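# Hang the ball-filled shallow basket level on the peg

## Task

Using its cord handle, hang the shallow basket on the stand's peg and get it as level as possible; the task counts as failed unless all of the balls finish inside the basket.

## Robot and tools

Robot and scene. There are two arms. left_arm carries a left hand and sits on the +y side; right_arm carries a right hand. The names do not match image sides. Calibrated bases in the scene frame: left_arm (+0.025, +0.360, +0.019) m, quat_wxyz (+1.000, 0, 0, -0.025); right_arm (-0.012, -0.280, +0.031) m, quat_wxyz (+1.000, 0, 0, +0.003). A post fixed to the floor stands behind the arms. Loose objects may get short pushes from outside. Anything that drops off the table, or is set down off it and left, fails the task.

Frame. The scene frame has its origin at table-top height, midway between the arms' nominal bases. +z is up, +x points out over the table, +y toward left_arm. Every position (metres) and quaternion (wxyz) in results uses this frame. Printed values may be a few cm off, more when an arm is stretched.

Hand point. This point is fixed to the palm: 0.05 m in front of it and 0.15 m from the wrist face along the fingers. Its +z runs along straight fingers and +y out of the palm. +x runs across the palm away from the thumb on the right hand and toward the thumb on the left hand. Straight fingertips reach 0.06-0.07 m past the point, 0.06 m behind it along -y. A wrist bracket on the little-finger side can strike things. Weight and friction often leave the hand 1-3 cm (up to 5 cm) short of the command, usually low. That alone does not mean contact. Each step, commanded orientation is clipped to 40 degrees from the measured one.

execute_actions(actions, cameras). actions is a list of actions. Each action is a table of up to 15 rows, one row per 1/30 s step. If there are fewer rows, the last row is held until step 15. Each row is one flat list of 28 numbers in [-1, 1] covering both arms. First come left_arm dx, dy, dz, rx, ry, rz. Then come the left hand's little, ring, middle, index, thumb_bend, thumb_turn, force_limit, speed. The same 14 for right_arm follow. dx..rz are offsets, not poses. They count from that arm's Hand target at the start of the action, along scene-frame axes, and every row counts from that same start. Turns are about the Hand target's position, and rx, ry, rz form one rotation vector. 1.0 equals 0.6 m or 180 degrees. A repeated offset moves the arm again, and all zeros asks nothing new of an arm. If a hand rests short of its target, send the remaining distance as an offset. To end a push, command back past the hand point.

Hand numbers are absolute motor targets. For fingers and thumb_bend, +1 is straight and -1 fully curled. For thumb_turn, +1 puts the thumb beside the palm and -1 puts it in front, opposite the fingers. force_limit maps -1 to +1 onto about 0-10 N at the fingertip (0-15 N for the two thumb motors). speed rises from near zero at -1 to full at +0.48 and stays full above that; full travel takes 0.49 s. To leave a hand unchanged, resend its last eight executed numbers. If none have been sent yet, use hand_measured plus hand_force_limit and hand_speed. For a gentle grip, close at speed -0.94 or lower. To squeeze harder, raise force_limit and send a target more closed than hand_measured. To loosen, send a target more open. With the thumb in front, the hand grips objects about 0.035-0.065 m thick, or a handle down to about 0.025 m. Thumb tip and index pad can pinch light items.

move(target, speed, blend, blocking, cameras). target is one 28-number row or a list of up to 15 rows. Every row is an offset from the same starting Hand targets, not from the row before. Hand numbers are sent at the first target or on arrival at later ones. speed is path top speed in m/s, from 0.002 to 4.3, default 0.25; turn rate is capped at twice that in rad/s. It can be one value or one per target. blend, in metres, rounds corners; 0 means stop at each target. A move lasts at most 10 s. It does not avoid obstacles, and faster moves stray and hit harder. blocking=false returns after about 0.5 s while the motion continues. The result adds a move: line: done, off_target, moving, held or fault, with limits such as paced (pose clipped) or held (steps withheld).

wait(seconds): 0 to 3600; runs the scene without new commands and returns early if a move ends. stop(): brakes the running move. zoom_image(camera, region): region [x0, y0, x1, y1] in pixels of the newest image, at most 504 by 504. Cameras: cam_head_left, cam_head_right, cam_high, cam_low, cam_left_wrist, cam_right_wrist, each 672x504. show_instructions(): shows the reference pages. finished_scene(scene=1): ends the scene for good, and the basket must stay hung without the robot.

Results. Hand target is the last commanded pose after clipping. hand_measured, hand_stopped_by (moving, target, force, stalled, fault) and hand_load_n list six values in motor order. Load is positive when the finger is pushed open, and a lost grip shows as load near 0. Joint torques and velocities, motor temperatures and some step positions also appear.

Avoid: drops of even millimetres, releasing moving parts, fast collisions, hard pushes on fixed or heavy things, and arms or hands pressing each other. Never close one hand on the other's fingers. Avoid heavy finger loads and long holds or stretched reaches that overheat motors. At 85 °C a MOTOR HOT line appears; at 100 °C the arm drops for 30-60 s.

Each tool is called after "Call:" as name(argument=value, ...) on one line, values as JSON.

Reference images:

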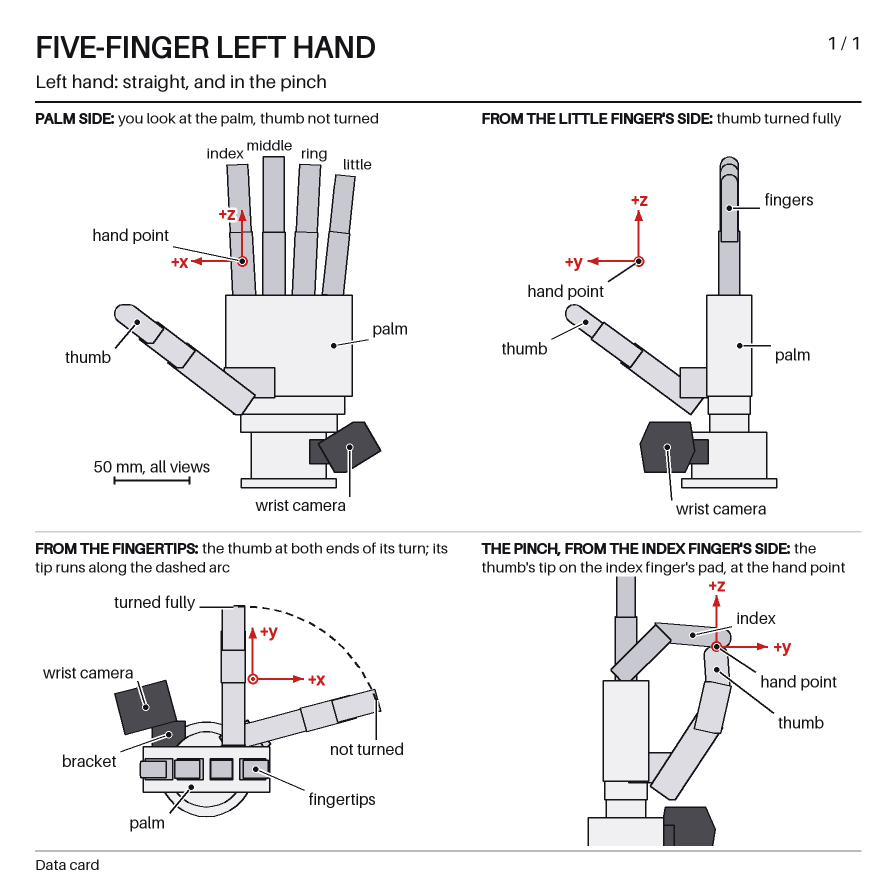

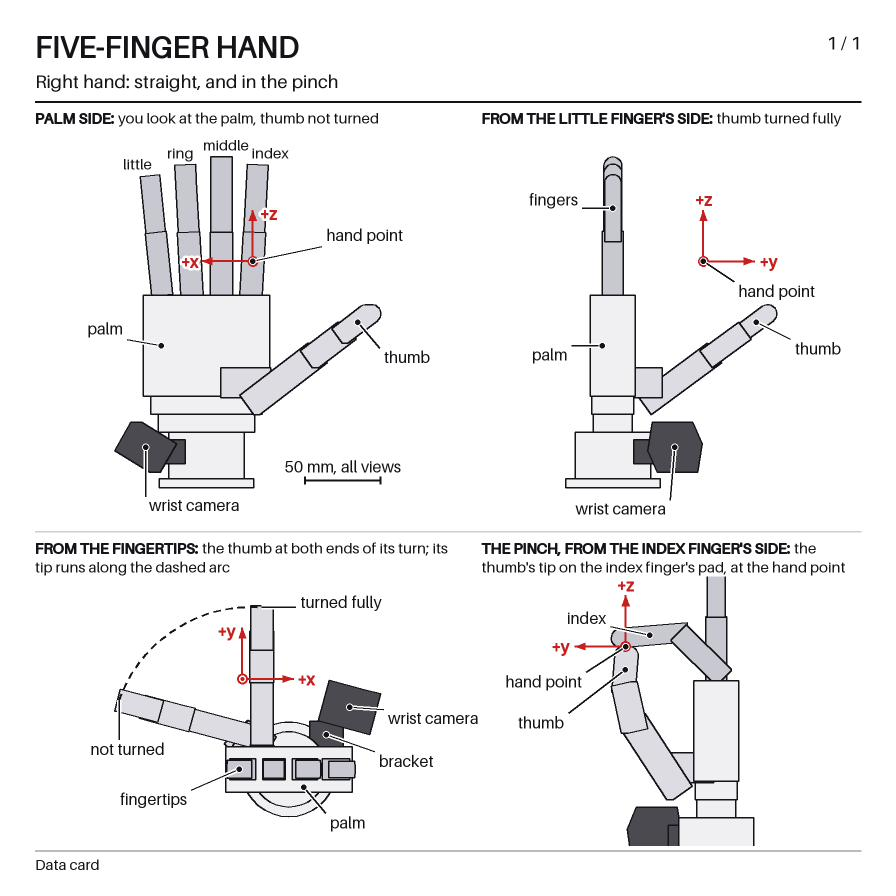

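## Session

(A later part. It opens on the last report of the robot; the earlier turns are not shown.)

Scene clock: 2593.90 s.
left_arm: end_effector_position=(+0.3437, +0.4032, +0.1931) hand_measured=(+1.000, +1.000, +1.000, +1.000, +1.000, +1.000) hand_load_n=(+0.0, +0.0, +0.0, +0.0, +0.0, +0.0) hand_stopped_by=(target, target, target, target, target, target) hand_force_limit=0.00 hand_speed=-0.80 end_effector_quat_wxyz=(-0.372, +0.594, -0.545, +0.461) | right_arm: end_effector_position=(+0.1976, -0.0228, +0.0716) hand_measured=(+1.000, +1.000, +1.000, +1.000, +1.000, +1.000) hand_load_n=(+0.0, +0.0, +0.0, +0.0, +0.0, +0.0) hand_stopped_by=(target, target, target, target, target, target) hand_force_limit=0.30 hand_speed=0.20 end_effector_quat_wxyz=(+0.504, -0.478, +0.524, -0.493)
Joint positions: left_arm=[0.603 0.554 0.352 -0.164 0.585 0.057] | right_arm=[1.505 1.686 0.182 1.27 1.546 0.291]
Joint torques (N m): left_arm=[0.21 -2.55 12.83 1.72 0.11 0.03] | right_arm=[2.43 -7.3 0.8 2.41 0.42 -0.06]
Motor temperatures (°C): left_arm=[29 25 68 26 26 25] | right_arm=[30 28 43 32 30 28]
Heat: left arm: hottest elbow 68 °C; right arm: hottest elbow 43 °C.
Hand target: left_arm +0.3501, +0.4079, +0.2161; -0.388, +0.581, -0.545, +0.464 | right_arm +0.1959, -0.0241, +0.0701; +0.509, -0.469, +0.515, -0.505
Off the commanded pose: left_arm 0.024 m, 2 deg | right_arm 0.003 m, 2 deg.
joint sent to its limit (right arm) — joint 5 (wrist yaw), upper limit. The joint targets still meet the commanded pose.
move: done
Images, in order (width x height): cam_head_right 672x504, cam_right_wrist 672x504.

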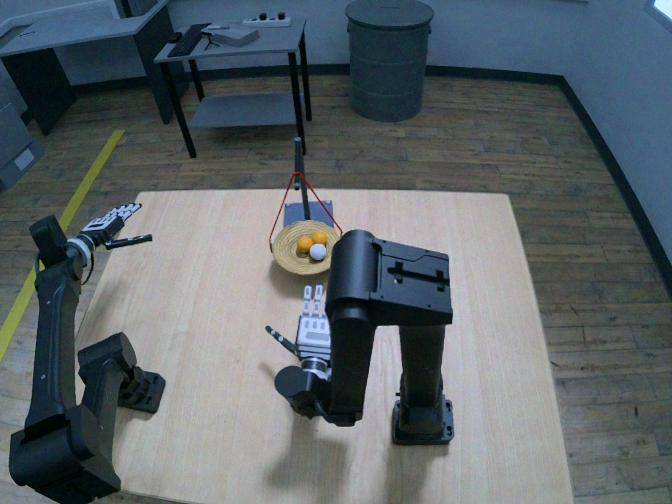

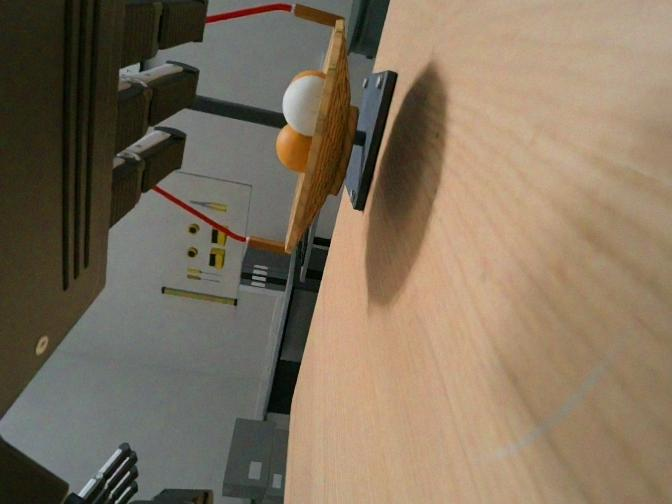

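Call:
zoom_image(camera="cam_right_wrist", region=[270, 0, 410, 130])

Call:
zoom_image(camera="cam_right_wrist", region=[180, 60, 300, 150])

Call:
zoom_image(camera="cam_right_wrist", region=[230, 130, 390, 270])

Scaled by 3.600 from the camera's image (finer frame: 960x720).

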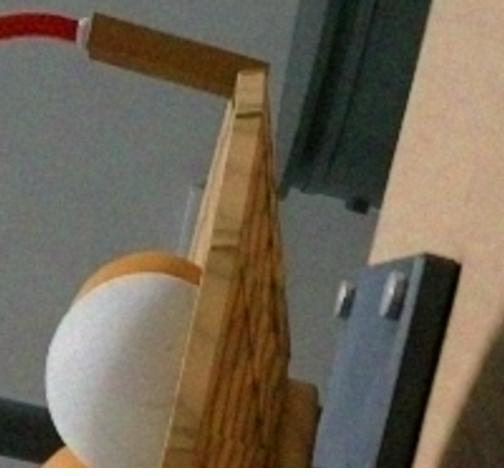

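Scaled by 4.200 from the camera's image (finer frame: 960x720).

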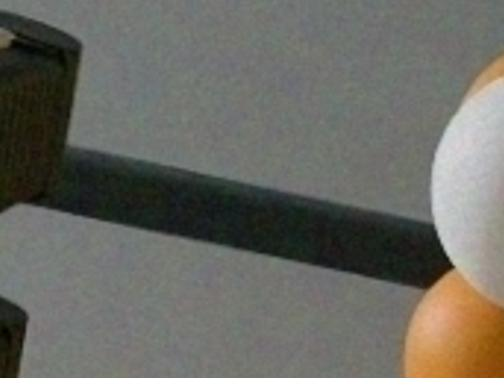

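Scaled by 3.150 from the camera's image (finer frame: 960x720).

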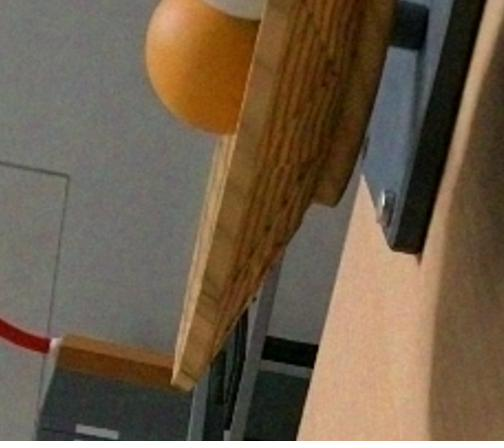

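Call:
zoom_image(camera="cam_right_wrist", region=[140, 150, 340, 320])

Call:
zoom_image(camera="cam_right_wrist", region=[200, 300, 400, 504])

Scaled by 2.520 from the camera's image (finer frame: 960x720).

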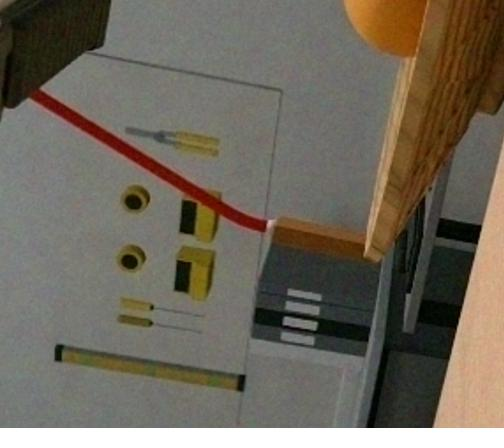

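Scaled by 2.471 from the camera's image (finer frame: 960x720).

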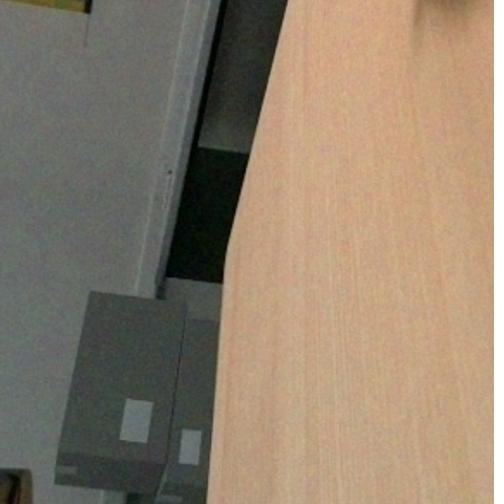

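Call:
execute_actions(actions=[], cameras=["cam_low","cam_left_wrist","cam_head_left"])

Call:
zoom_image(camera="cam_low", region=[290, 180, 390, 280])

Call:
zoom_image(camera="cam_left_wrist", region=[200, 340, 400, 504])

Call:
zoom_image(camera="cam_head_left", region=[250, 120, 370, 290])

Scene clock: 2708.50 s.
left_arm: end_effector_position=(+0.3437, +0.4032, +0.1931) hand_measured=(+1.000, +1.000, +1.000, +1.000, +1.000, +1.000) hand_load_n=(+0.0, +0.0, +0.0, +0.0, +0.0, +0.0) hand_stopped_by=(target, target, target, target, target, target) hand_force_limit=0.00 hand_speed=-0.80 end_effector_quat_wxyz=(-0.372, +0.594, -0.545, +0.461) | right_arm: end_effector_position=(+0.1976, -0.0228, +0.0716) hand_measured=(+1.000, +1.000, +1.000, +1.000, +1.000, +1.000) hand_load_n=(+0.0, +0.0, +0.0, +0.0, +0.0, +0.0) hand_stopped_by=(target, target, target, target, target, target) hand_force_limit=0.30 hand_speed=0.20 end_effector_quat_wxyz=(+0.504, -0.478, +0.524, -0.493)
Joint positions: left_arm=[0.603 0.554 0.352 -0.164 0.585 0.057] | right_arm=[1.505 1.686 0.182 1.27 1.546 0.291]
Joint velocities: within noise
Joint torques (N m): left_arm=[0.32 -2.55 12.82 1.74 0.1 0.03] | right_arm=[2.49 -7.36 0.77 2.4 0.42 -0.06]
Motor temperatures (°C): left_arm=[29 25 68 26 26 25] | right_arm=[30 28 40 32 30 28]
Heat: left arm: hottest elbow 68 °C; right arm: hottest elbow 40 °C.
Hand target: left_arm +0.3501, +0.4079, +0.2161; -0.388, +0.581, -0.545, +0.464 | right_arm +0.1959, -0.0241, +0.0701; +0.509, -0.469, +0.515, -0.505
Off the commanded pose: left_arm 0.024 m, 2 deg | right_arm 0.003 m, 2 deg.
Images, in order (width x height): cam_head_left 672x504, cam_low 672x504, cam_left_wrist 672x504.

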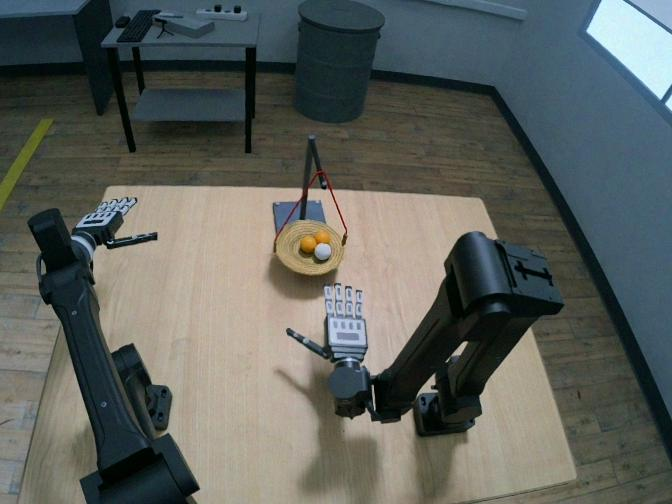

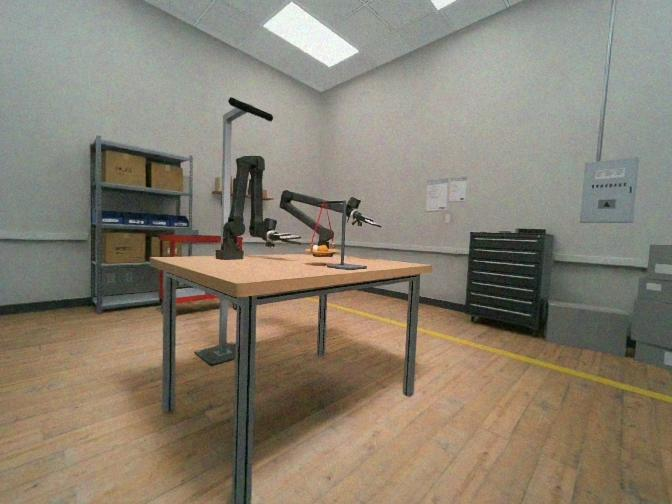

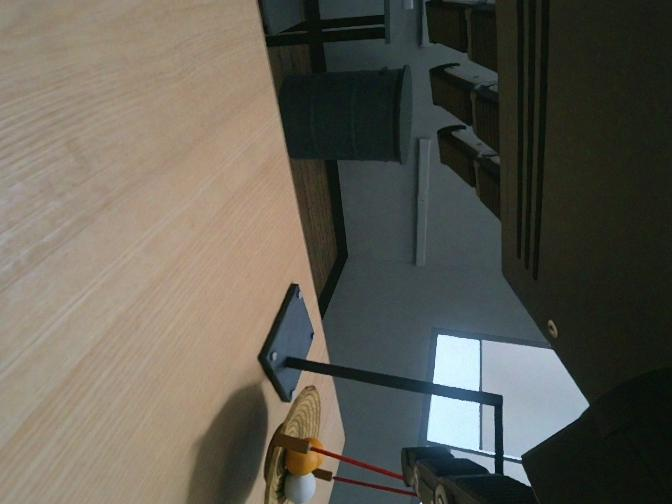

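Scaled by 5.040 from the camera's image (finer frame: 960x720).

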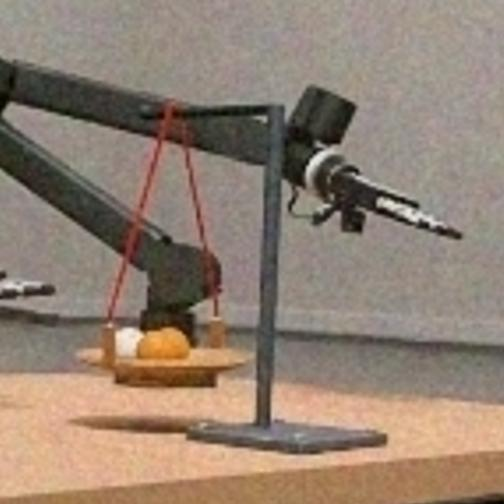

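Scaled by 2.520 from the camera's image (finer frame: 960x720).

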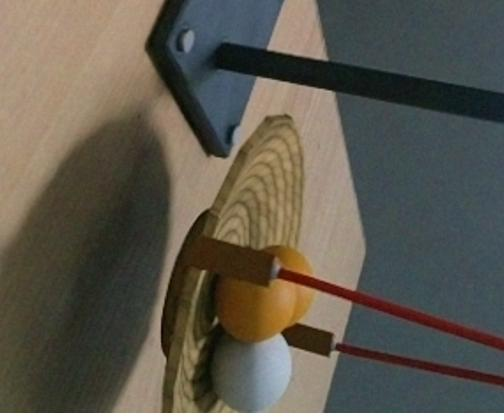

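Scaled by 2.965 from the camera's image (finer frame: 960x720).

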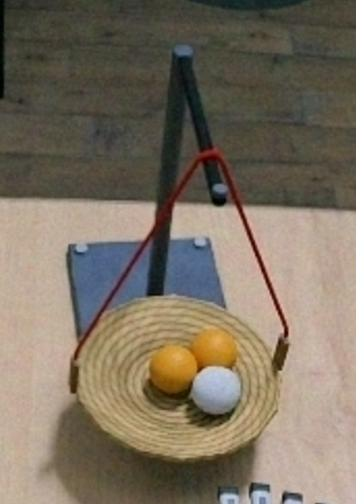

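Call:
move(target=[0,0,0,0,0,0,1,1,1,1,1,1,0,-0.8,0,0,-0.02,0,0,0,1,1,1,1,1,1,0.3,0.2], speed=0.05, cameras=["cam_right_wrist"])

Call:
zoom_image(camera="cam_right_wrist", region=[260, 0, 380, 90])

Call:
zoom_image(camera="cam_right_wrist", region=[230, 180, 350, 270])

Call:
zoom_image(camera="cam_right_wrist", region=[180, 70, 300, 160])

Call:
zoom_image(camera="cam_right_wrist", region=[140, 230, 260, 320])

Call:
zoom_image(camera="cam_right_wrist", region=[140, 140, 260, 230])

Call:
zoom_image(camera="cam_right_wrist", region=[220, 400, 320, 500])

Scene clock: 2780.20 s.
left_arm: end_effector_position=(+0.3437, +0.4032, +0.1931) hand_measured=(+1.000, +1.000, +1.000, +1.000, +1.000, +1.000) hand_load_n=(+0.0, +0.0, +0.0, +0.0, +0.0, +0.0) hand_stopped_by=(target, target, target, target, target, target) hand_force_limit=0.00 hand_speed=-0.80 end_effector_quat_wxyz=(-0.372, +0.594, -0.545, +0.461) | right_arm: end_effector_position=(+0.1975, -0.0249, +0.0589) hand_measured=(+1.000, +1.000, +1.000, +1.000, +1.000, +1.000) hand_load_n=(+0.0, +0.0, +0.0, +0.0, +0.0, +0.0) hand_stopped_by=(target, target, target, target, target, target) hand_force_limit=0.30 hand_speed=0.20 end_effector_quat_wxyz=(+0.503, -0.479, +0.523, -0.494)
Joint positions: left_arm=[0.603 0.554 0.352 -0.164 0.585 0.057] | right_arm=[1.505 1.771 0.182 1.342 1.546 0.299]
Joint torques (N m): left_arm=[0.21 -2.61 12.85 1.73 0.1 0.03] | right_arm=[2.49 -7.65 0.46 2.41 0.43 -0.07]
Motor temperatures (°C): left_arm=[29 25 69 26 26 25] | right_arm=[30 28 40 32 30 28]
Heat: left arm: hottest elbow 69 °C; right arm: hottest elbow 40 °C.
Hand target: left_arm +0.3501, +0.4079, +0.2161; -0.388, +0.581, -0.545, +0.464 | right_arm +0.1959, -0.0242, +0.0580; +0.509, -0.469, +0.515, -0.505
Off the commanded pose: left_arm 0.024 m, 2 deg | right_arm 0.002 m, 2 deg.
joint sent to its limit (right arm) — joint 5 (wrist yaw), upper limit. The joint targets still meet the commanded pose.
move: done

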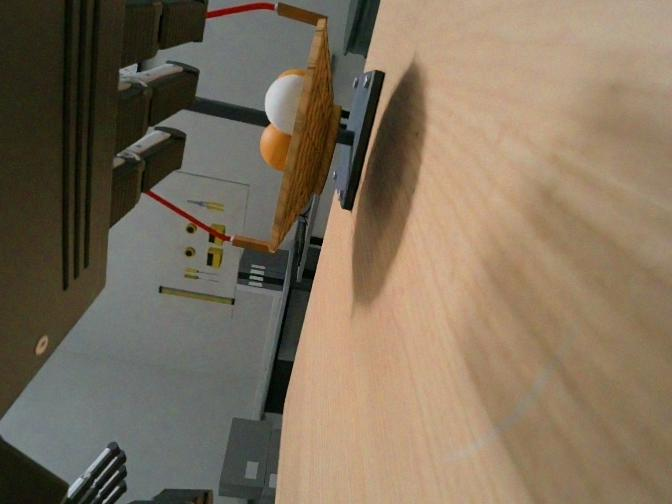

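Scaled by 4.200 from the camera's image (finer frame: 960x720).

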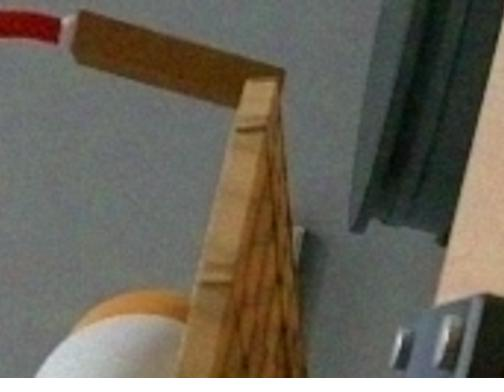

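Scaled by 4.200 from the camera's image (finer frame: 960x720).

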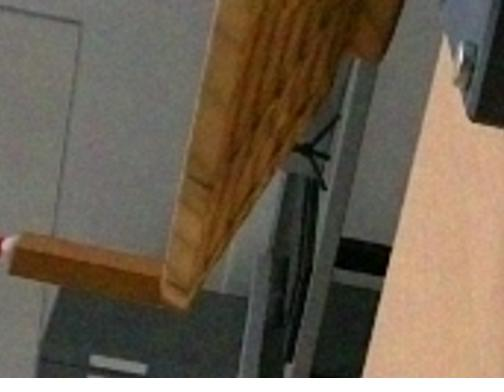

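Scaled by 4.200 from the camera's image (finer frame: 960x720).

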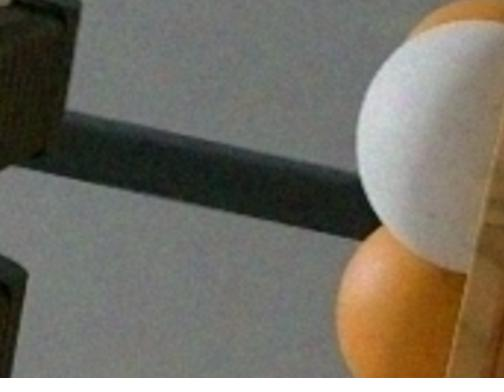

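Scaled by 4.200 from the camera's image (finer frame: 960x720).

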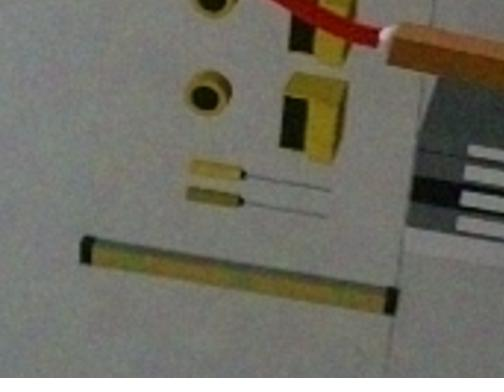

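Scaled by 4.200 from the camera's image (finer frame: 960x720).

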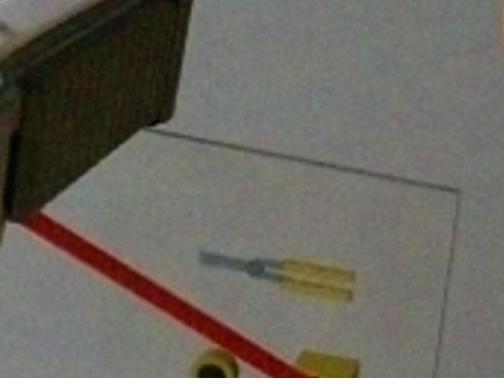

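Scaled by 5.040 from the camera's image (finer frame: 960x720).

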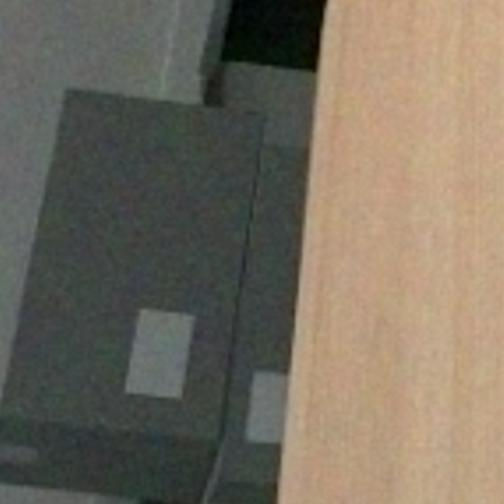

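Call:
move(target=[[0,0,0,0,0,0,1,1,1,1,1,1,0,-0.8,0,0,0.18,0,0,0,1,1,1,1,1,1,0.3,0.2],[0,0,0,0,0,0,1,1,1,1,1,1,0,-0.8,0.157,-0.243,0.409,0,0,0,1,1,1,1,1,1,0.3,0.2]], speed=0.15, blend=[0.03,0])

Call:
move(target=[[0,0,0,0,0,0,1,1,1,1,1,1,0,-0.8,0,0,0,0.3702,0.0420,0.0640,-1,-1,-0.36,-0.36,1,-1,0.3,0.2],[0,0,0,0,0,0,1,1,1,1,1,1,0,-0.8,0.271,0,0,0.3702,0.0420,0.0640,-1,-1,-0.36,-0.36,1,-1,0.3,0.2],[0,0,0,0,0,0,1,1,1,1,1,1,0,-0.8,0.271,0.087,0,0.3702,0.0420,0.0640,-1,-1,-0.36,-0.36,1,-1,0.3,0.2]], speed=0.15, blend=[0,0.02,0], cameras=["cam_head_left","cam_high","cam_right_wrist"])

Call:
zoom_image(camera="cam_high", region=[200, 80, 400, 280])

Call:
zoom_image(camera="cam_head_left", region=[230, 110, 430, 310])

Scene clock: 2853.67 s.
left_arm: end_effector_position=(+0.3437, +0.4032, +0.1931) hand_measured=(+1.000, +1.000, +1.000, +1.000, +1.000, +1.000) hand_load_n=(+0.0, +0.0, +0.0, +0.0, +0.0, +0.0) hand_stopped_by=(target, target, target, target, target, target) hand_force_limit=0.00 hand_speed=-0.80 end_effector_quat_wxyz=(-0.372, +0.594, -0.545, +0.461) | right_arm: end_effector_position=(+0.2855, -0.1730, +0.2727) hand_measured=(+1.000, +1.000, +1.000, +1.000, +1.000, +1.000) hand_load_n=(+0.0, +0.0, -0.5, +0.0, +0.0, -0.5) hand_stopped_by=(target, target, target, target, target, target) hand_force_limit=0.30 hand_speed=0.20 end_effector_quat_wxyz=(+0.492, -0.487, +0.512, -0.509)
Joint positions: left_arm=[0.603 0.554 0.352 -0.164 0.585 0.057] | right_arm=[0.688 0.274 0.283 -0.007 0.735 0.007]
Joint torques (N m): left_arm=[0.15 -2.49 12.86 1.69 0.11 0.03] | right_arm=[1.44 0.15 14.04 2.04 -0.18 0.18]
Motor temperatures (°C): left_arm=[29 25 69 26 26 25] | right_arm=[30 28 40 32 30 28]
Heat: left arm: hottest elbow 69 °C; right arm: hottest elbow 40 °C.
Hand target: left_arm +0.3501, +0.4079, +0.2161; -0.388, +0.581, -0.545, +0.464 | right_arm +0.2901, -0.1701, +0.3034; +0.509, -0.469, +0.515, -0.505
Off the commanded pose: left_arm 0.024 m, 2 deg | right_arm 0.031 m, 3 deg.
move: off_target (right_arm)

Scene clock: 2860.20 s.
left_arm: end_effector_position=(+0.3437, +0.4032, +0.1931) hand_measured=(+1.000, +1.000, +1.000, +1.000, +1.000, +1.000) hand_load_n=(+0.0, +0.0, +0.0, -0.5, +0.0, +0.0) hand_stopped_by=(target, target, target, target, target, target) hand_force_limit=0.00 hand_speed=-0.80 end_effector_quat_wxyz=(-0.372, +0.594, -0.545, +0.461) | right_arm: end_effector_position=(+0.4378, -0.1211, +0.2733) hand_measured=(-1.000, -1.000, -0.360, -0.360, +1.000, -1.000) hand_load_n=(+0.0, +0.0, +0.0, +0.0, +0.5, -0.5) hand_stopped_by=(target, target, target, target, target, target) hand_force_limit=0.30 hand_speed=0.20 end_effector_quat_wxyz=(+0.673, -0.202, +0.709, -0.062)
Joint positions: left_arm=[0.603 0.554 0.352 -0.164 0.585 0.057] | right_arm=[0.203 1.082 0.41 0.586 0.023 1.203]
Joint torques (N m): left_arm=[0.26 -2.67 12.83 1.72 0.11 0.04] | right_arm=[2.14 -6.36 11.81 3.4 0.16 0.24]
Motor temperatures (°C): left_arm=[29 25 69 26 26 25] | right_arm=[30 28 41 32 30 28]
Heat: left arm: hottest elbow 69 °C; right arm: hottest elbow 41 °C.
Hand target: left_arm +0.3501, +0.4079, +0.2161; -0.388, +0.581, -0.545, +0.464 | right_arm +0.4527, -0.1179, +0.3034; +0.695, -0.190, +0.691, -0.059
Off the commanded pose: left_arm 0.024 m, 2 deg | right_arm 0.034 m, 3 deg.
move: off_target (right_arm)

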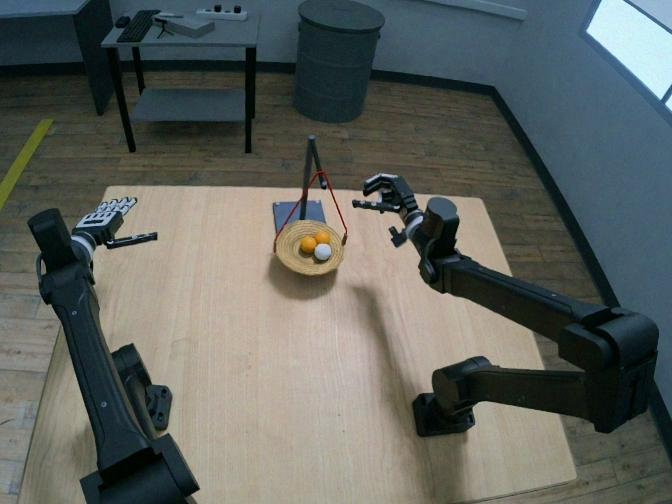

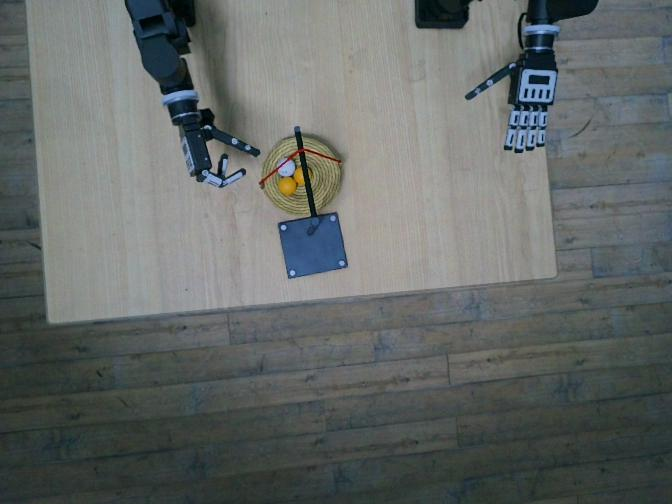

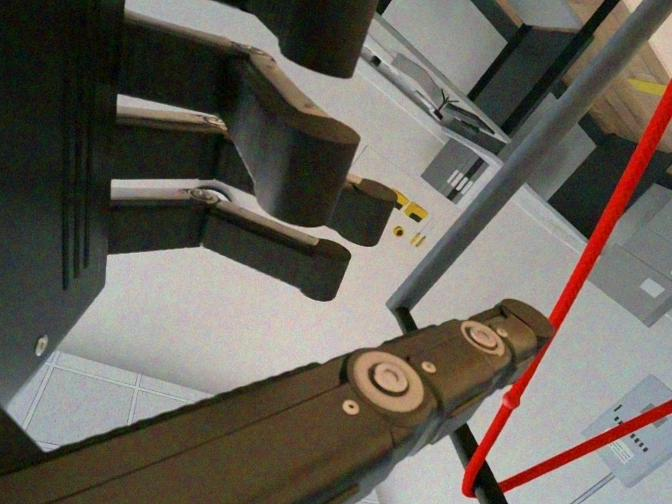

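Scaled by 2.520 from the camera's image (finer frame: 960x720).

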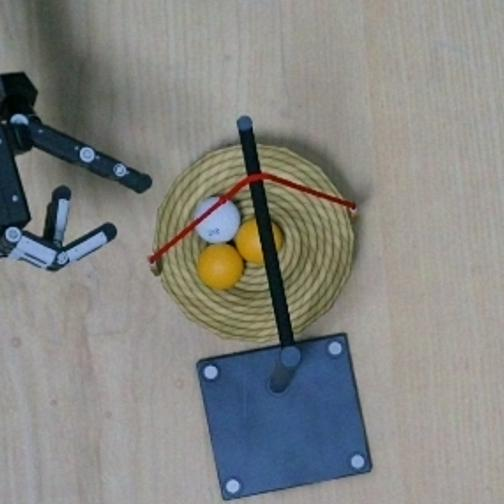

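Scaled by 2.520 from the camera's image (finer frame: 960x720).

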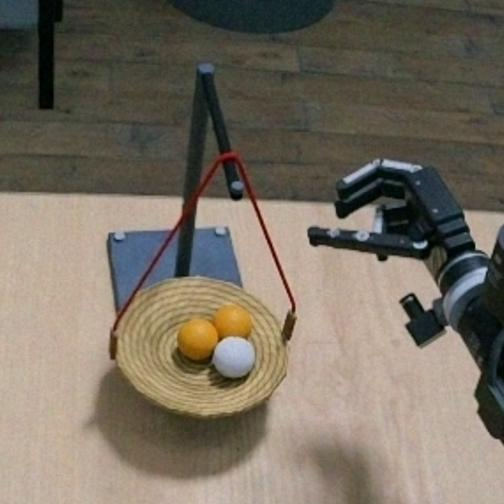

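Call:
move(target=[0,0,0,0,0,0,1,1,1,1,1,1,0,-0.8,0,0.127,0,0,0,0,-1,-1,-0.36,-0.36,1,-1,0.3,-0.7], speed=0.03, cameras=["cam_head_left","cam_high","cam_right_wrist"])

Call:
zoom_image(camera="cam_high", region=[200, 80, 400, 280])

Scene clock: 2877.27 s.
left_arm: end_effector_position=(+0.3437, +0.4032, +0.1931) hand_measured=(+1.000, +1.000, +1.000, +1.000, +1.000, +1.000) hand_load_n=(+0.0, +0.0, -0.5, +0.0, +0.0, +0.0) hand_stopped_by=(target, target, target, target, target, target) hand_force_limit=0.00 hand_speed=-0.80 end_effector_quat_wxyz=(-0.372, +0.594, -0.545, +0.461) | right_arm: end_effector_position=(+0.4403, -0.0520, +0.2737) hand_measured=(-1.000, -1.000, -0.360, -0.360, +1.000, -1.000) hand_load_n=(+0.0, +0.0, +0.0, +0.0, +0.0, +0.0) hand_stopped_by=(target, target, target, target, target, target) hand_force_limit=0.30 hand_speed=-0.70 end_effector_quat_wxyz=(+0.673, -0.204, +0.707, -0.070)
Joint positions: left_arm=[0.603 0.554 0.352 -0.164 0.585 0.057] | right_arm=[0.433 1.164 0.466 0.612 0.261 1.21]
Joint torques (N m): left_arm=[0.21 -2.49 12.82 1.73 0.11 0.04] | right_arm=[2.84 -7.18 11.67 3.29 0.19 0.24]
Motor temperatures (°C): left_arm=[29 25 69 26 26 25] | right_arm=[30 28 43 32 30 28]
Heat: left arm: hottest elbow 69 °C; right arm: hottest elbow 43 °C.
Hand target: left_arm +0.3501, +0.4079, +0.2161; -0.388, +0.581, -0.545, +0.464 | right_arm +0.4527, -0.0418, +0.3033; +0.695, -0.190, +0.691, -0.059
Off the commanded pose: left_arm 0.024 m, 2 deg | right_arm 0.034 m, 4 deg.
move: off_target (right_arm)

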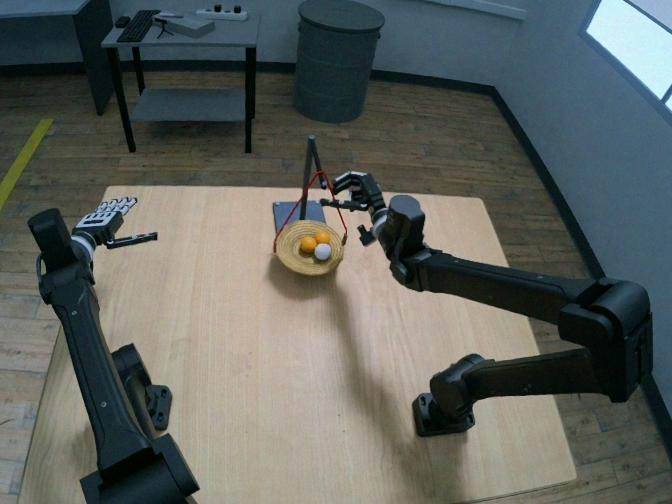

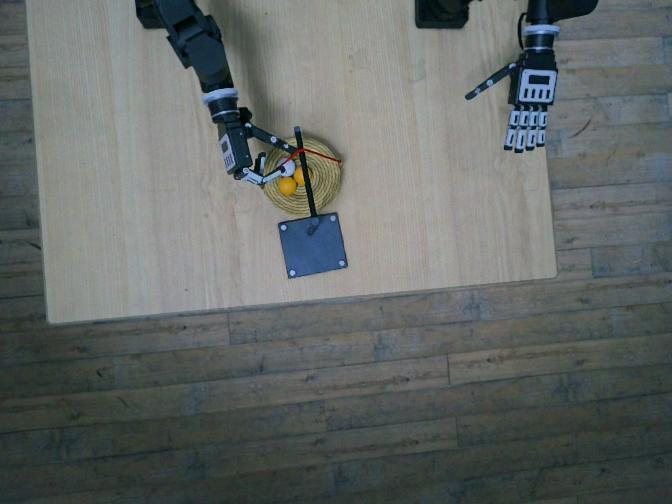

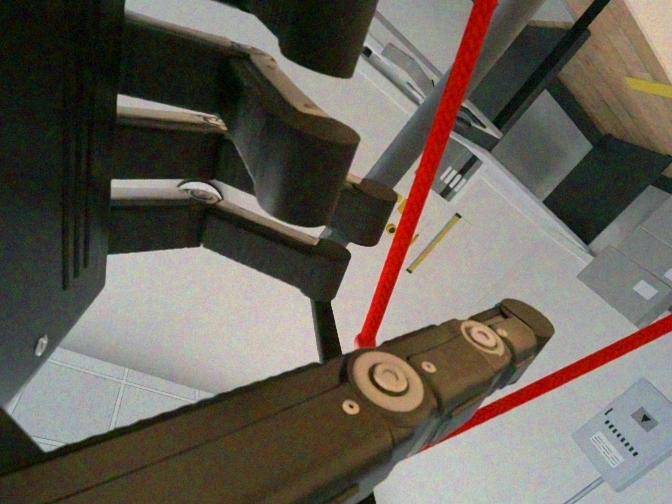

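Scaled by 2.520 from the camera's image (finer frame: 960x720).

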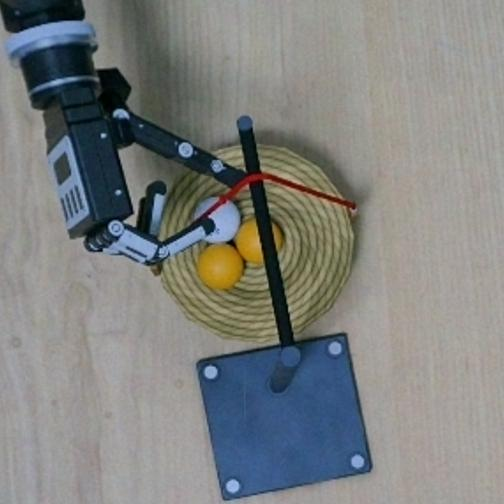

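Call:
execute_actions(actions=[[[0,0,0,0,0,0,1,1,1,1,1,1,0,-0.8,0,0,0,0,0,0,-1,-1,-0.36,-0.36,0.5,-1,0.3,-0.7]],[[0,0,0,0,0,0,1,1,1,1,1,1,0,-0.8,0,0,0,0,0,0,-1,-1,-0.36,-0.36,0.5,-1,0.3,-0.7]],[[0,0,0,0,0,0,1,1,1,1,1,1,0,-0.8,0,0,0,0,0,0,-1,-1,-0.36,-0.36,0.2,-1,0.3,-0.85]],[[0,0,0,0,0,0,1,1,1,1,1,1,0,-0.8,0,0,0,0,0,0,-1,-1,-0.36,-0.36,0.2,-1,0.3,-0.85]]], cameras=["cam_head_left","cam_right_wrist"])

Call:
zoom_image(camera="cam_head_left", region=[230, 110, 430, 310])

Scene clock: 2895.93 s.
left_arm: end_effector_position=(+0.3437, +0.4032, +0.1931) hand_measured=(+1.000, +1.000, +1.000, +1.000, +1.000, +1.000) hand_load_n=(+0.0, +0.0, +0.0, +0.0, +0.0, +0.0) hand_stopped_by=(target, target, target, target, target, target) hand_force_limit=0.00 hand_speed=-0.80 end_effector_quat_wxyz=(-0.372, +0.594, -0.545, +0.461) | right_arm: end_effector_position=(+0.4402, -0.0519, +0.2739) hand_measured=(-1.000, -1.000, -0.360, -0.360, +0.356, -1.000) hand_load_n=(+0.0, +0.0, +6.5, +0.0, +10.0, +0.0) hand_stopped_by=(target, target, target, target, force, target) hand_force_limit=0.30 hand_speed=-0.85 end_effector_quat_wxyz=(+0.674, -0.203, +0.707, -0.069)
Joint positions: left_arm=[0.603 0.554 0.352 -0.164 0.585 0.057] | right_arm=[0.433 1.164 0.466 0.612 0.261 1.211]
Joint torques (N m): left_arm=[0.15 -2.67 12.85 1.72 0.1 0.03] | right_arm=[2.84 -7.18 11.67 3.37 0.19 0.23]
Motor temperatures (°C): left_arm=[29 25 69 26 26 25] | right_arm=[30 28 44 32 30 28]
Heat: left arm: hottest elbow 69 °C; right arm: hottest elbow 44 °C.
Hand target: left_arm +0.3501, +0.4079, +0.2161; -0.388, +0.581, -0.545, +0.464 | right_arm +0.4526, -0.0417, +0.3034; +0.695, -0.190, +0.691, -0.059
Off the commanded pose: left_arm 0.024 m, 2 deg | right_arm 0.034 m, 4 deg.
Step readings (end_effector_position of left_arm | right_arm):
0: (+0.3437, +0.4032, +0.1931) | (+0.4403, -0.0520, +0.2738)
1: (+0.3437, +0.4032, +0.1931) | (+0.4403, -0.0520, +0.2738)
2: (+0.3437, +0.4032, +0.1931) | (+0.4403, -0.0520, +0.2738)
4: (+0.3437, +0.4032, +0.1931) | (+0.4403, -0.0520, +0.2738)
8: (+0.3437, +0.4032, +0.1931) | (+0.4403, -0.0520, +0.2738)
15: (+0.3437, +0.4032, +0.1931) | (+0.4403, -0.0520, +0.2738)
16: (+0.3437, +0.4032, +0.1931) | (+0.4403, -0.0520, +0.2738)
17: (+0.3437, +0.4032, +0.1931) | (+0.4403, -0.0520, +0.2738)
19: (+0.3437, +0.4032, +0.1931) | (+0.4403, -0.0520, +0.2738)
23: (+0.3437, +0.4032, +0.1931) | (+0.4403, -0.0520, +0.2738)
30: (+0.3437, +0.4032, +0.1931) | (+0.4403, -0.0520, +0.2738)
31: (+0.3437, +0.4032, +0.1931) | (+0.4403, -0.0520, +0.2738)
32: (+0.3437, +0.4032, +0.1931) | (+0.4403, -0.0520, +0.2738)
34: (+0.3437, +0.4032, +0.1931) | (+0.4403, -0.0520, +0.2738)
38: (+0.3437, +0.4032, +0.1931) | (+0.4403, -0.0520, +0.2738)
45: (+0.3437, +0.4032, +0.1931) | (+0.4403, -0.0520, +0.2738)
46: (+0.3437, +0.4032, +0.1931) | (+0.4403, -0.0520, +0.2738)
47: (+0.3437, +0.4032, +0.1931) | (+0.4403, -0.0520, +0.2738)
49: (+0.3437, +0.4032, +0.1931) | (+0.4403, -0.0520, +0.2739)
53: (+0.3437, +0.4032, +0.1931) | (+0.4403, -0.0520, +0.2739)
60: (+0.3437, +0.4032, +0.1931) | (+0.4403, -0.0520, +0.2739)

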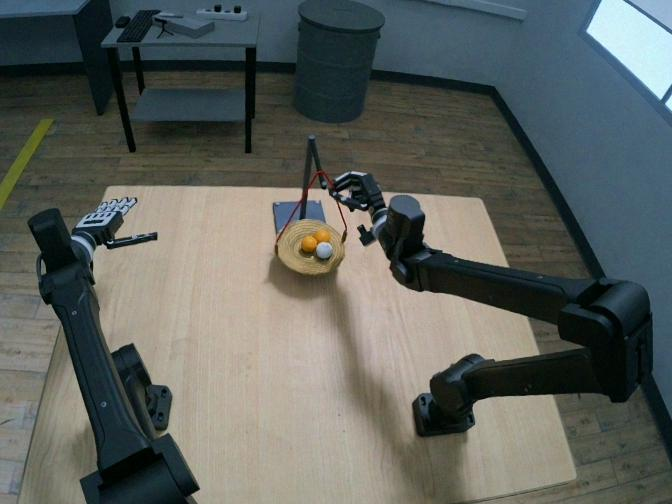

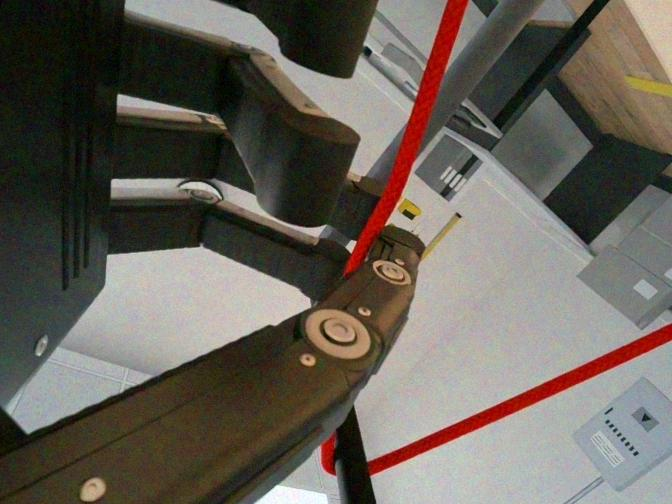

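Scaled by 2.520 from the camera's image (finer frame: 960x720).

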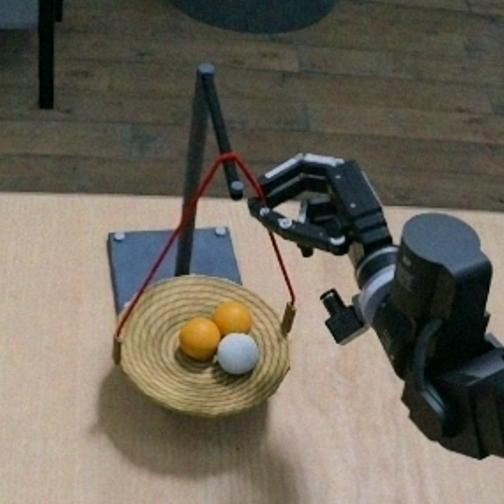

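Call:
execute_actions(actions=[[[0,0,0,0,0,0,1,1,1,1,1,1,0,-0.8,0,0.001,0.003,0,0,0,-1,-1,-0.36,-0.36,0.2,-1,0.3,-0.85],[0,0,0,0,0,0,1,1,1,1,1,1,0,-0.8,0,0.002,0.006,0,0,0,-1,-1,-0.36,-0.36,0.2,-1,0.3,-0.85]]], cameras=["cam_right_wrist"])

Scene clock: 2905.07 s.
left_arm: end_effector_position=(+0.3437, +0.4032, +0.1931) hand_measured=(+1.000, +1.000, +1.000, +1.000, +1.000, +1.000) hand_load_n=(+0.0, +0.0, +0.0, +0.0, +0.5, -0.5) hand_stopped_by=(target, target, target, target, target, target) hand_force_limit=0.00 hand_speed=-0.80 end_effector_quat_wxyz=(-0.372, +0.594, -0.545, +0.461) | right_arm: end_effector_position=(+0.4410, -0.0508, +0.2765) hand_measured=(-1.000, -1.000, -0.360, -0.360, +0.356, -1.000) hand_load_n=(+0.0, +0.0, +6.0, +0.0, +10.0, +0.0) hand_stopped_by=(target, target, target, target, force, target) hand_force_limit=0.30 hand_speed=-0.85 end_effector_quat_wxyz=(+0.675, -0.202, +0.706, -0.069)
Joint positions: left_arm=[0.603 0.554 0.352 -0.164 0.585 0.057] | right_arm=[0.436 1.164 0.471 0.612 0.264 1.211]
Joint torques (N m): left_arm=[0.09 -2.55 12.79 1.7 0.1 0.05] | right_arm=[2.9 -7.71 11.86 2.76 0.18 0.23]
Motor temperatures (°C): left_arm=[29 25 70 26 26 25] | right_arm=[30 28 44 32 30 28]
Heat: left arm: hottest elbow 70 °C; right arm: hottest elbow 44 °C.
Hand target: left_arm +0.3501, +0.4079, +0.2161; -0.388, +0.581, -0.545, +0.464 | right_arm +0.4526, -0.0404, +0.3070; +0.695, -0.190, +0.691, -0.059
Off the commanded pose: left_arm 0.024 m, 2 deg | right_arm 0.034 m, 3 deg.
Step readings (end_effector_position of left_arm | right_arm):
0: (+0.3437, +0.4032, +0.1931) | (+0.4402, -0.0519, +0.2739)
1: (+0.3437, +0.4032, +0.1931) | (+0.4403, -0.0519, +0.2741)
2: (+0.3437, +0.4032, +0.1931) | (+0.4404, -0.0518, +0.2744)
4: (+0.3437, +0.4032, +0.1931) | (+0.4407, -0.0512, +0.2754)
8: (+0.3437, +0.4032, +0.1931) | (+0.4410, -0.0508, +0.2765)
15: (+0.3437, +0.4032, +0.1931) | (+0.4410, -0.0508, +0.2765)

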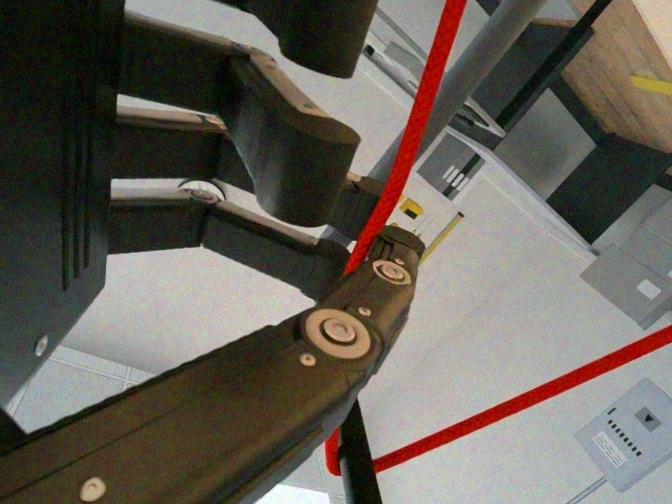

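Call:
execute_actions(actions=[[[0,0,0,0,0,0,1,1,1,1,1,1,0,-0.8,0,0.001,0.003,0,0,0,-1,-1,-0.36,-0.36,0.2,-1,0.3,-0.85]],[[0,0,0,0,0,0,1,1,1,1,1,1,0,-0.8,0,0,0,0,0,0,-1,-1,-0.36,-0.36,0.45,-1,0.3,-0.85]],[[0,0,0,0,0,0,1,1,1,1,1,1,0,-0.8,0,0,0,0,0,0,-1,-1,-0.36,-0.36,0.45,-1,0.3,-0.85]],[[0,0,0,0,0,0,1,1,1,1,1,1,0,-0.8,0,0,0,0,0,0,-1,-1,-0.36,-0.36,0.7,-1,0.3,-0.75]],[[0,0,0,0,0,0,1,1,1,1,1,1,0,-0.8,0,0,0,0,0,0,-1,-1,-0.36,-0.36,1,-1,0.3,-0.7]],[[0,0,0,0,0,0,1,1,1,1,1,1,0,-0.8,0,0,0,0,0,0,-1,-1,-0.36,-0.36,1,-1,0.3,-0.7]]], cameras=["cam_head_left","cam_right_wrist"])

Call:
zoom_image(camera="cam_head_left", region=[230, 110, 430, 310])

Scene clock: 2923.63 s.
left_arm: end_effector_position=(+0.3437, +0.4032, +0.1931) hand_measured=(+1.000, +1.000, +1.000, +1.000, +1.000, +1.000) hand_load_n=(+0.0, +0.0, +0.0, +0.0, +0.0, +0.0) hand_stopped_by=(target, target, target, target, target, target) hand_force_limit=0.00 hand_speed=-0.80 end_effector_quat_wxyz=(-0.372, +0.594, -0.545, +0.461) | right_arm: end_effector_position=(+0.4423, -0.0497, +0.2800) hand_measured=(-1.000, -1.000, -0.360, -0.360, +1.000, -1.000) hand_load_n=(+0.0, +0.5, +0.0, +0.0, +0.0, -0.5) hand_stopped_by=(target, target, target, target, target, target) hand_force_limit=0.30 hand_speed=-0.70 end_effector_quat_wxyz=(+0.678, -0.201, +0.704, -0.069)
Joint positions: left_arm=[0.603 0.554 0.352 -0.164 0.585 0.057] | right_arm=[0.437 1.164 0.477 0.612 0.266 1.211]
Joint torques (N m): left_arm=[0.32 -2.55 12.82 1.73 0.11 0.03] | right_arm=[2.9 -7.88 11.71 2.47 0.18 0.23]
Motor temperatures (°C): left_arm=[29 25 70 26 26 25] | right_arm=[30 28 47 32 30 28]
Heat: left arm: hottest elbow 70 °C; right arm: hottest elbow 47 °C.
Hand target: left_arm +0.3501, +0.4079, +0.2161; -0.388, +0.581, -0.545, +0.464 | right_arm +0.4526, -0.0398, +0.3087; +0.695, -0.190, +0.691, -0.059
Off the commanded pose: left_arm 0.024 m, 2 deg | right_arm 0.032 m, 3 deg.
Step readings (end_effector_position of left_arm | right_arm):
0: (+0.3437, +0.4032, +0.1931) | (+0.4410, -0.0508, +0.2765)
1: (+0.3437, +0.4032, +0.1931) | (+0.4411, -0.0509, +0.2765)
2: (+0.3437, +0.4032, +0.1931) | (+0.4409, -0.0506, +0.2765)
4: (+0.3437, +0.4032, +0.1931) | (+0.4408, -0.0503, +0.2765)
8: (+0.3437, +0.4032, +0.1931) | (+0.4408, -0.0503, +0.2765)
15: (+0.3437, +0.4032, +0.1931) | (+0.4408, -0.0503, +0.2765)
16: (+0.3437, +0.4032, +0.1931) | (+0.4408, -0.0503, +0.2765)
17: (+0.3437, +0.4032, +0.1931) | (+0.4408, -0.0503, +0.2765)
19: (+0.3437, +0.4032, +0.1931) | (+0.4408, -0.0503, +0.2765)
23: (+0.3437, +0.4032, +0.1931) | (+0.4408, -0.0504, +0.2765)
30: (+0.3437, +0.4032, +0.1931) | (+0.4408, -0.0504, +0.2765)
31: (+0.3437, +0.4032, +0.1931) | (+0.4408, -0.0504, +0.2765)
32: (+0.3437, +0.4032, +0.1931) | (+0.4408, -0.0504, +0.2765)
34: (+0.3437, +0.4032, +0.1931) | (+0.4408, -0.0504, +0.2765)
38: (+0.3437, +0.4032, +0.1931) | (+0.4408, -0.0504, +0.2765)
45: (+0.3437, +0.4032, +0.1931) | (+0.4408, -0.0504, +0.2765)
46: (+0.3437, +0.4032, +0.1931) | (+0.4408, -0.0504, +0.2765)
47: (+0.3437, +0.4032, +0.1931) | (+0.4408, -0.0504, +0.2765)
49: (+0.3437, +0.4032, +0.1931) | (+0.4408, -0.0504, +0.2765)
53: (+0.3437, +0.4032, +0.1931) | (+0.4408, -0.0504, +0.2765)
60: (+0.3437, +0.4032, +0.1931) | (+0.4421, -0.0498, +0.2796)
61: (+0.3437, +0.4032, +0.1931) | (+0.4422, -0.0498, +0.2798)
62: (+0.3437, +0.4032, +0.1931) | (+0.4423, -0.0497, +0.2800)
64: (+0.3437, +0.4032, +0.1931) | (+0.4423, -0.0497, +0.2800)
68: (+0.3437, +0.4032, +0.1931) | (+0.4423, -0.0497, +0.2800)
75: (+0.3437, +0.4032, +0.1931) | (+0.4423, -0.0497, +0.2800)
76: (+0.3437, +0.4032, +0.1931) | (+0.4423, -0.0497, +0.2800)
77: (+0.3437, +0.4032, +0.1931) | (+0.4423, -0.0497, +0.2800)
79: (+0.3437, +0.4032, +0.1931) | (+0.4423, -0.0497, +0.2800)
83: (+0.3437, +0.4032, +0.1931) | (+0.4423, -0.0497, +0.2800)
90: (+0.3437, +0.4032, +0.1931) | (+0.4423, -0.0497, +0.2800)

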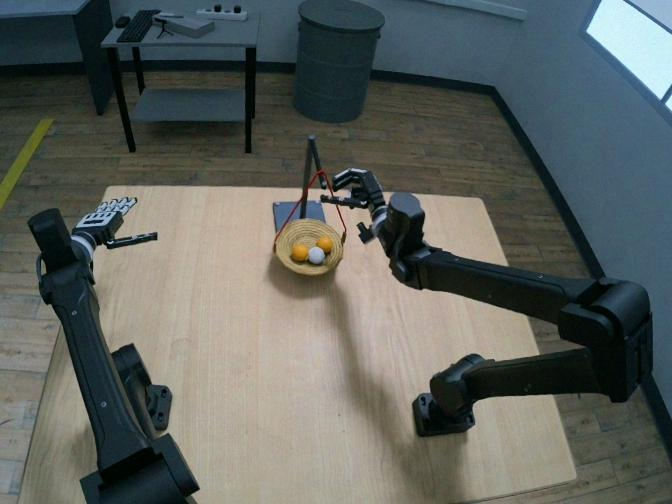

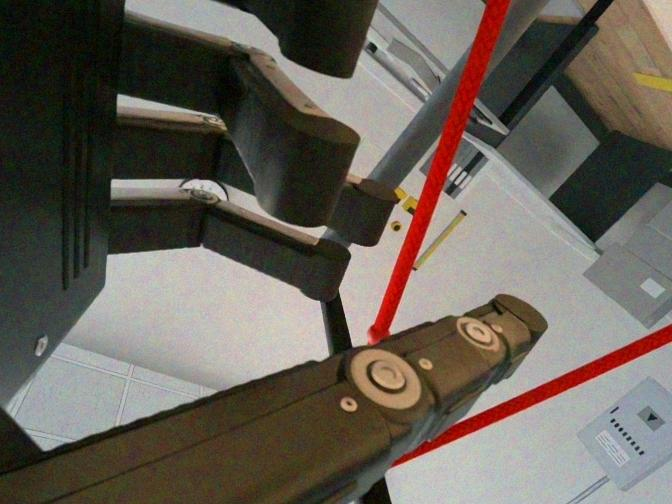

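Scaled by 2.520 from the camera's image (finer frame: 960x720).

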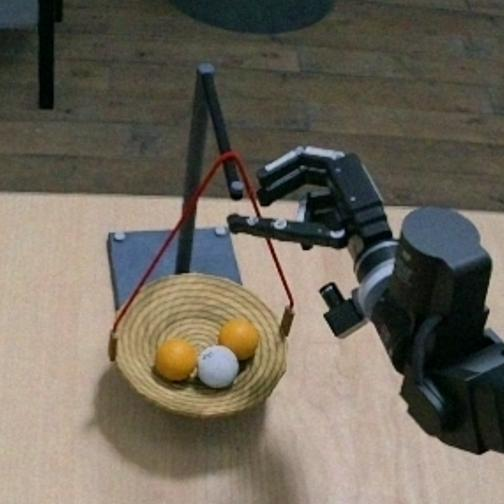

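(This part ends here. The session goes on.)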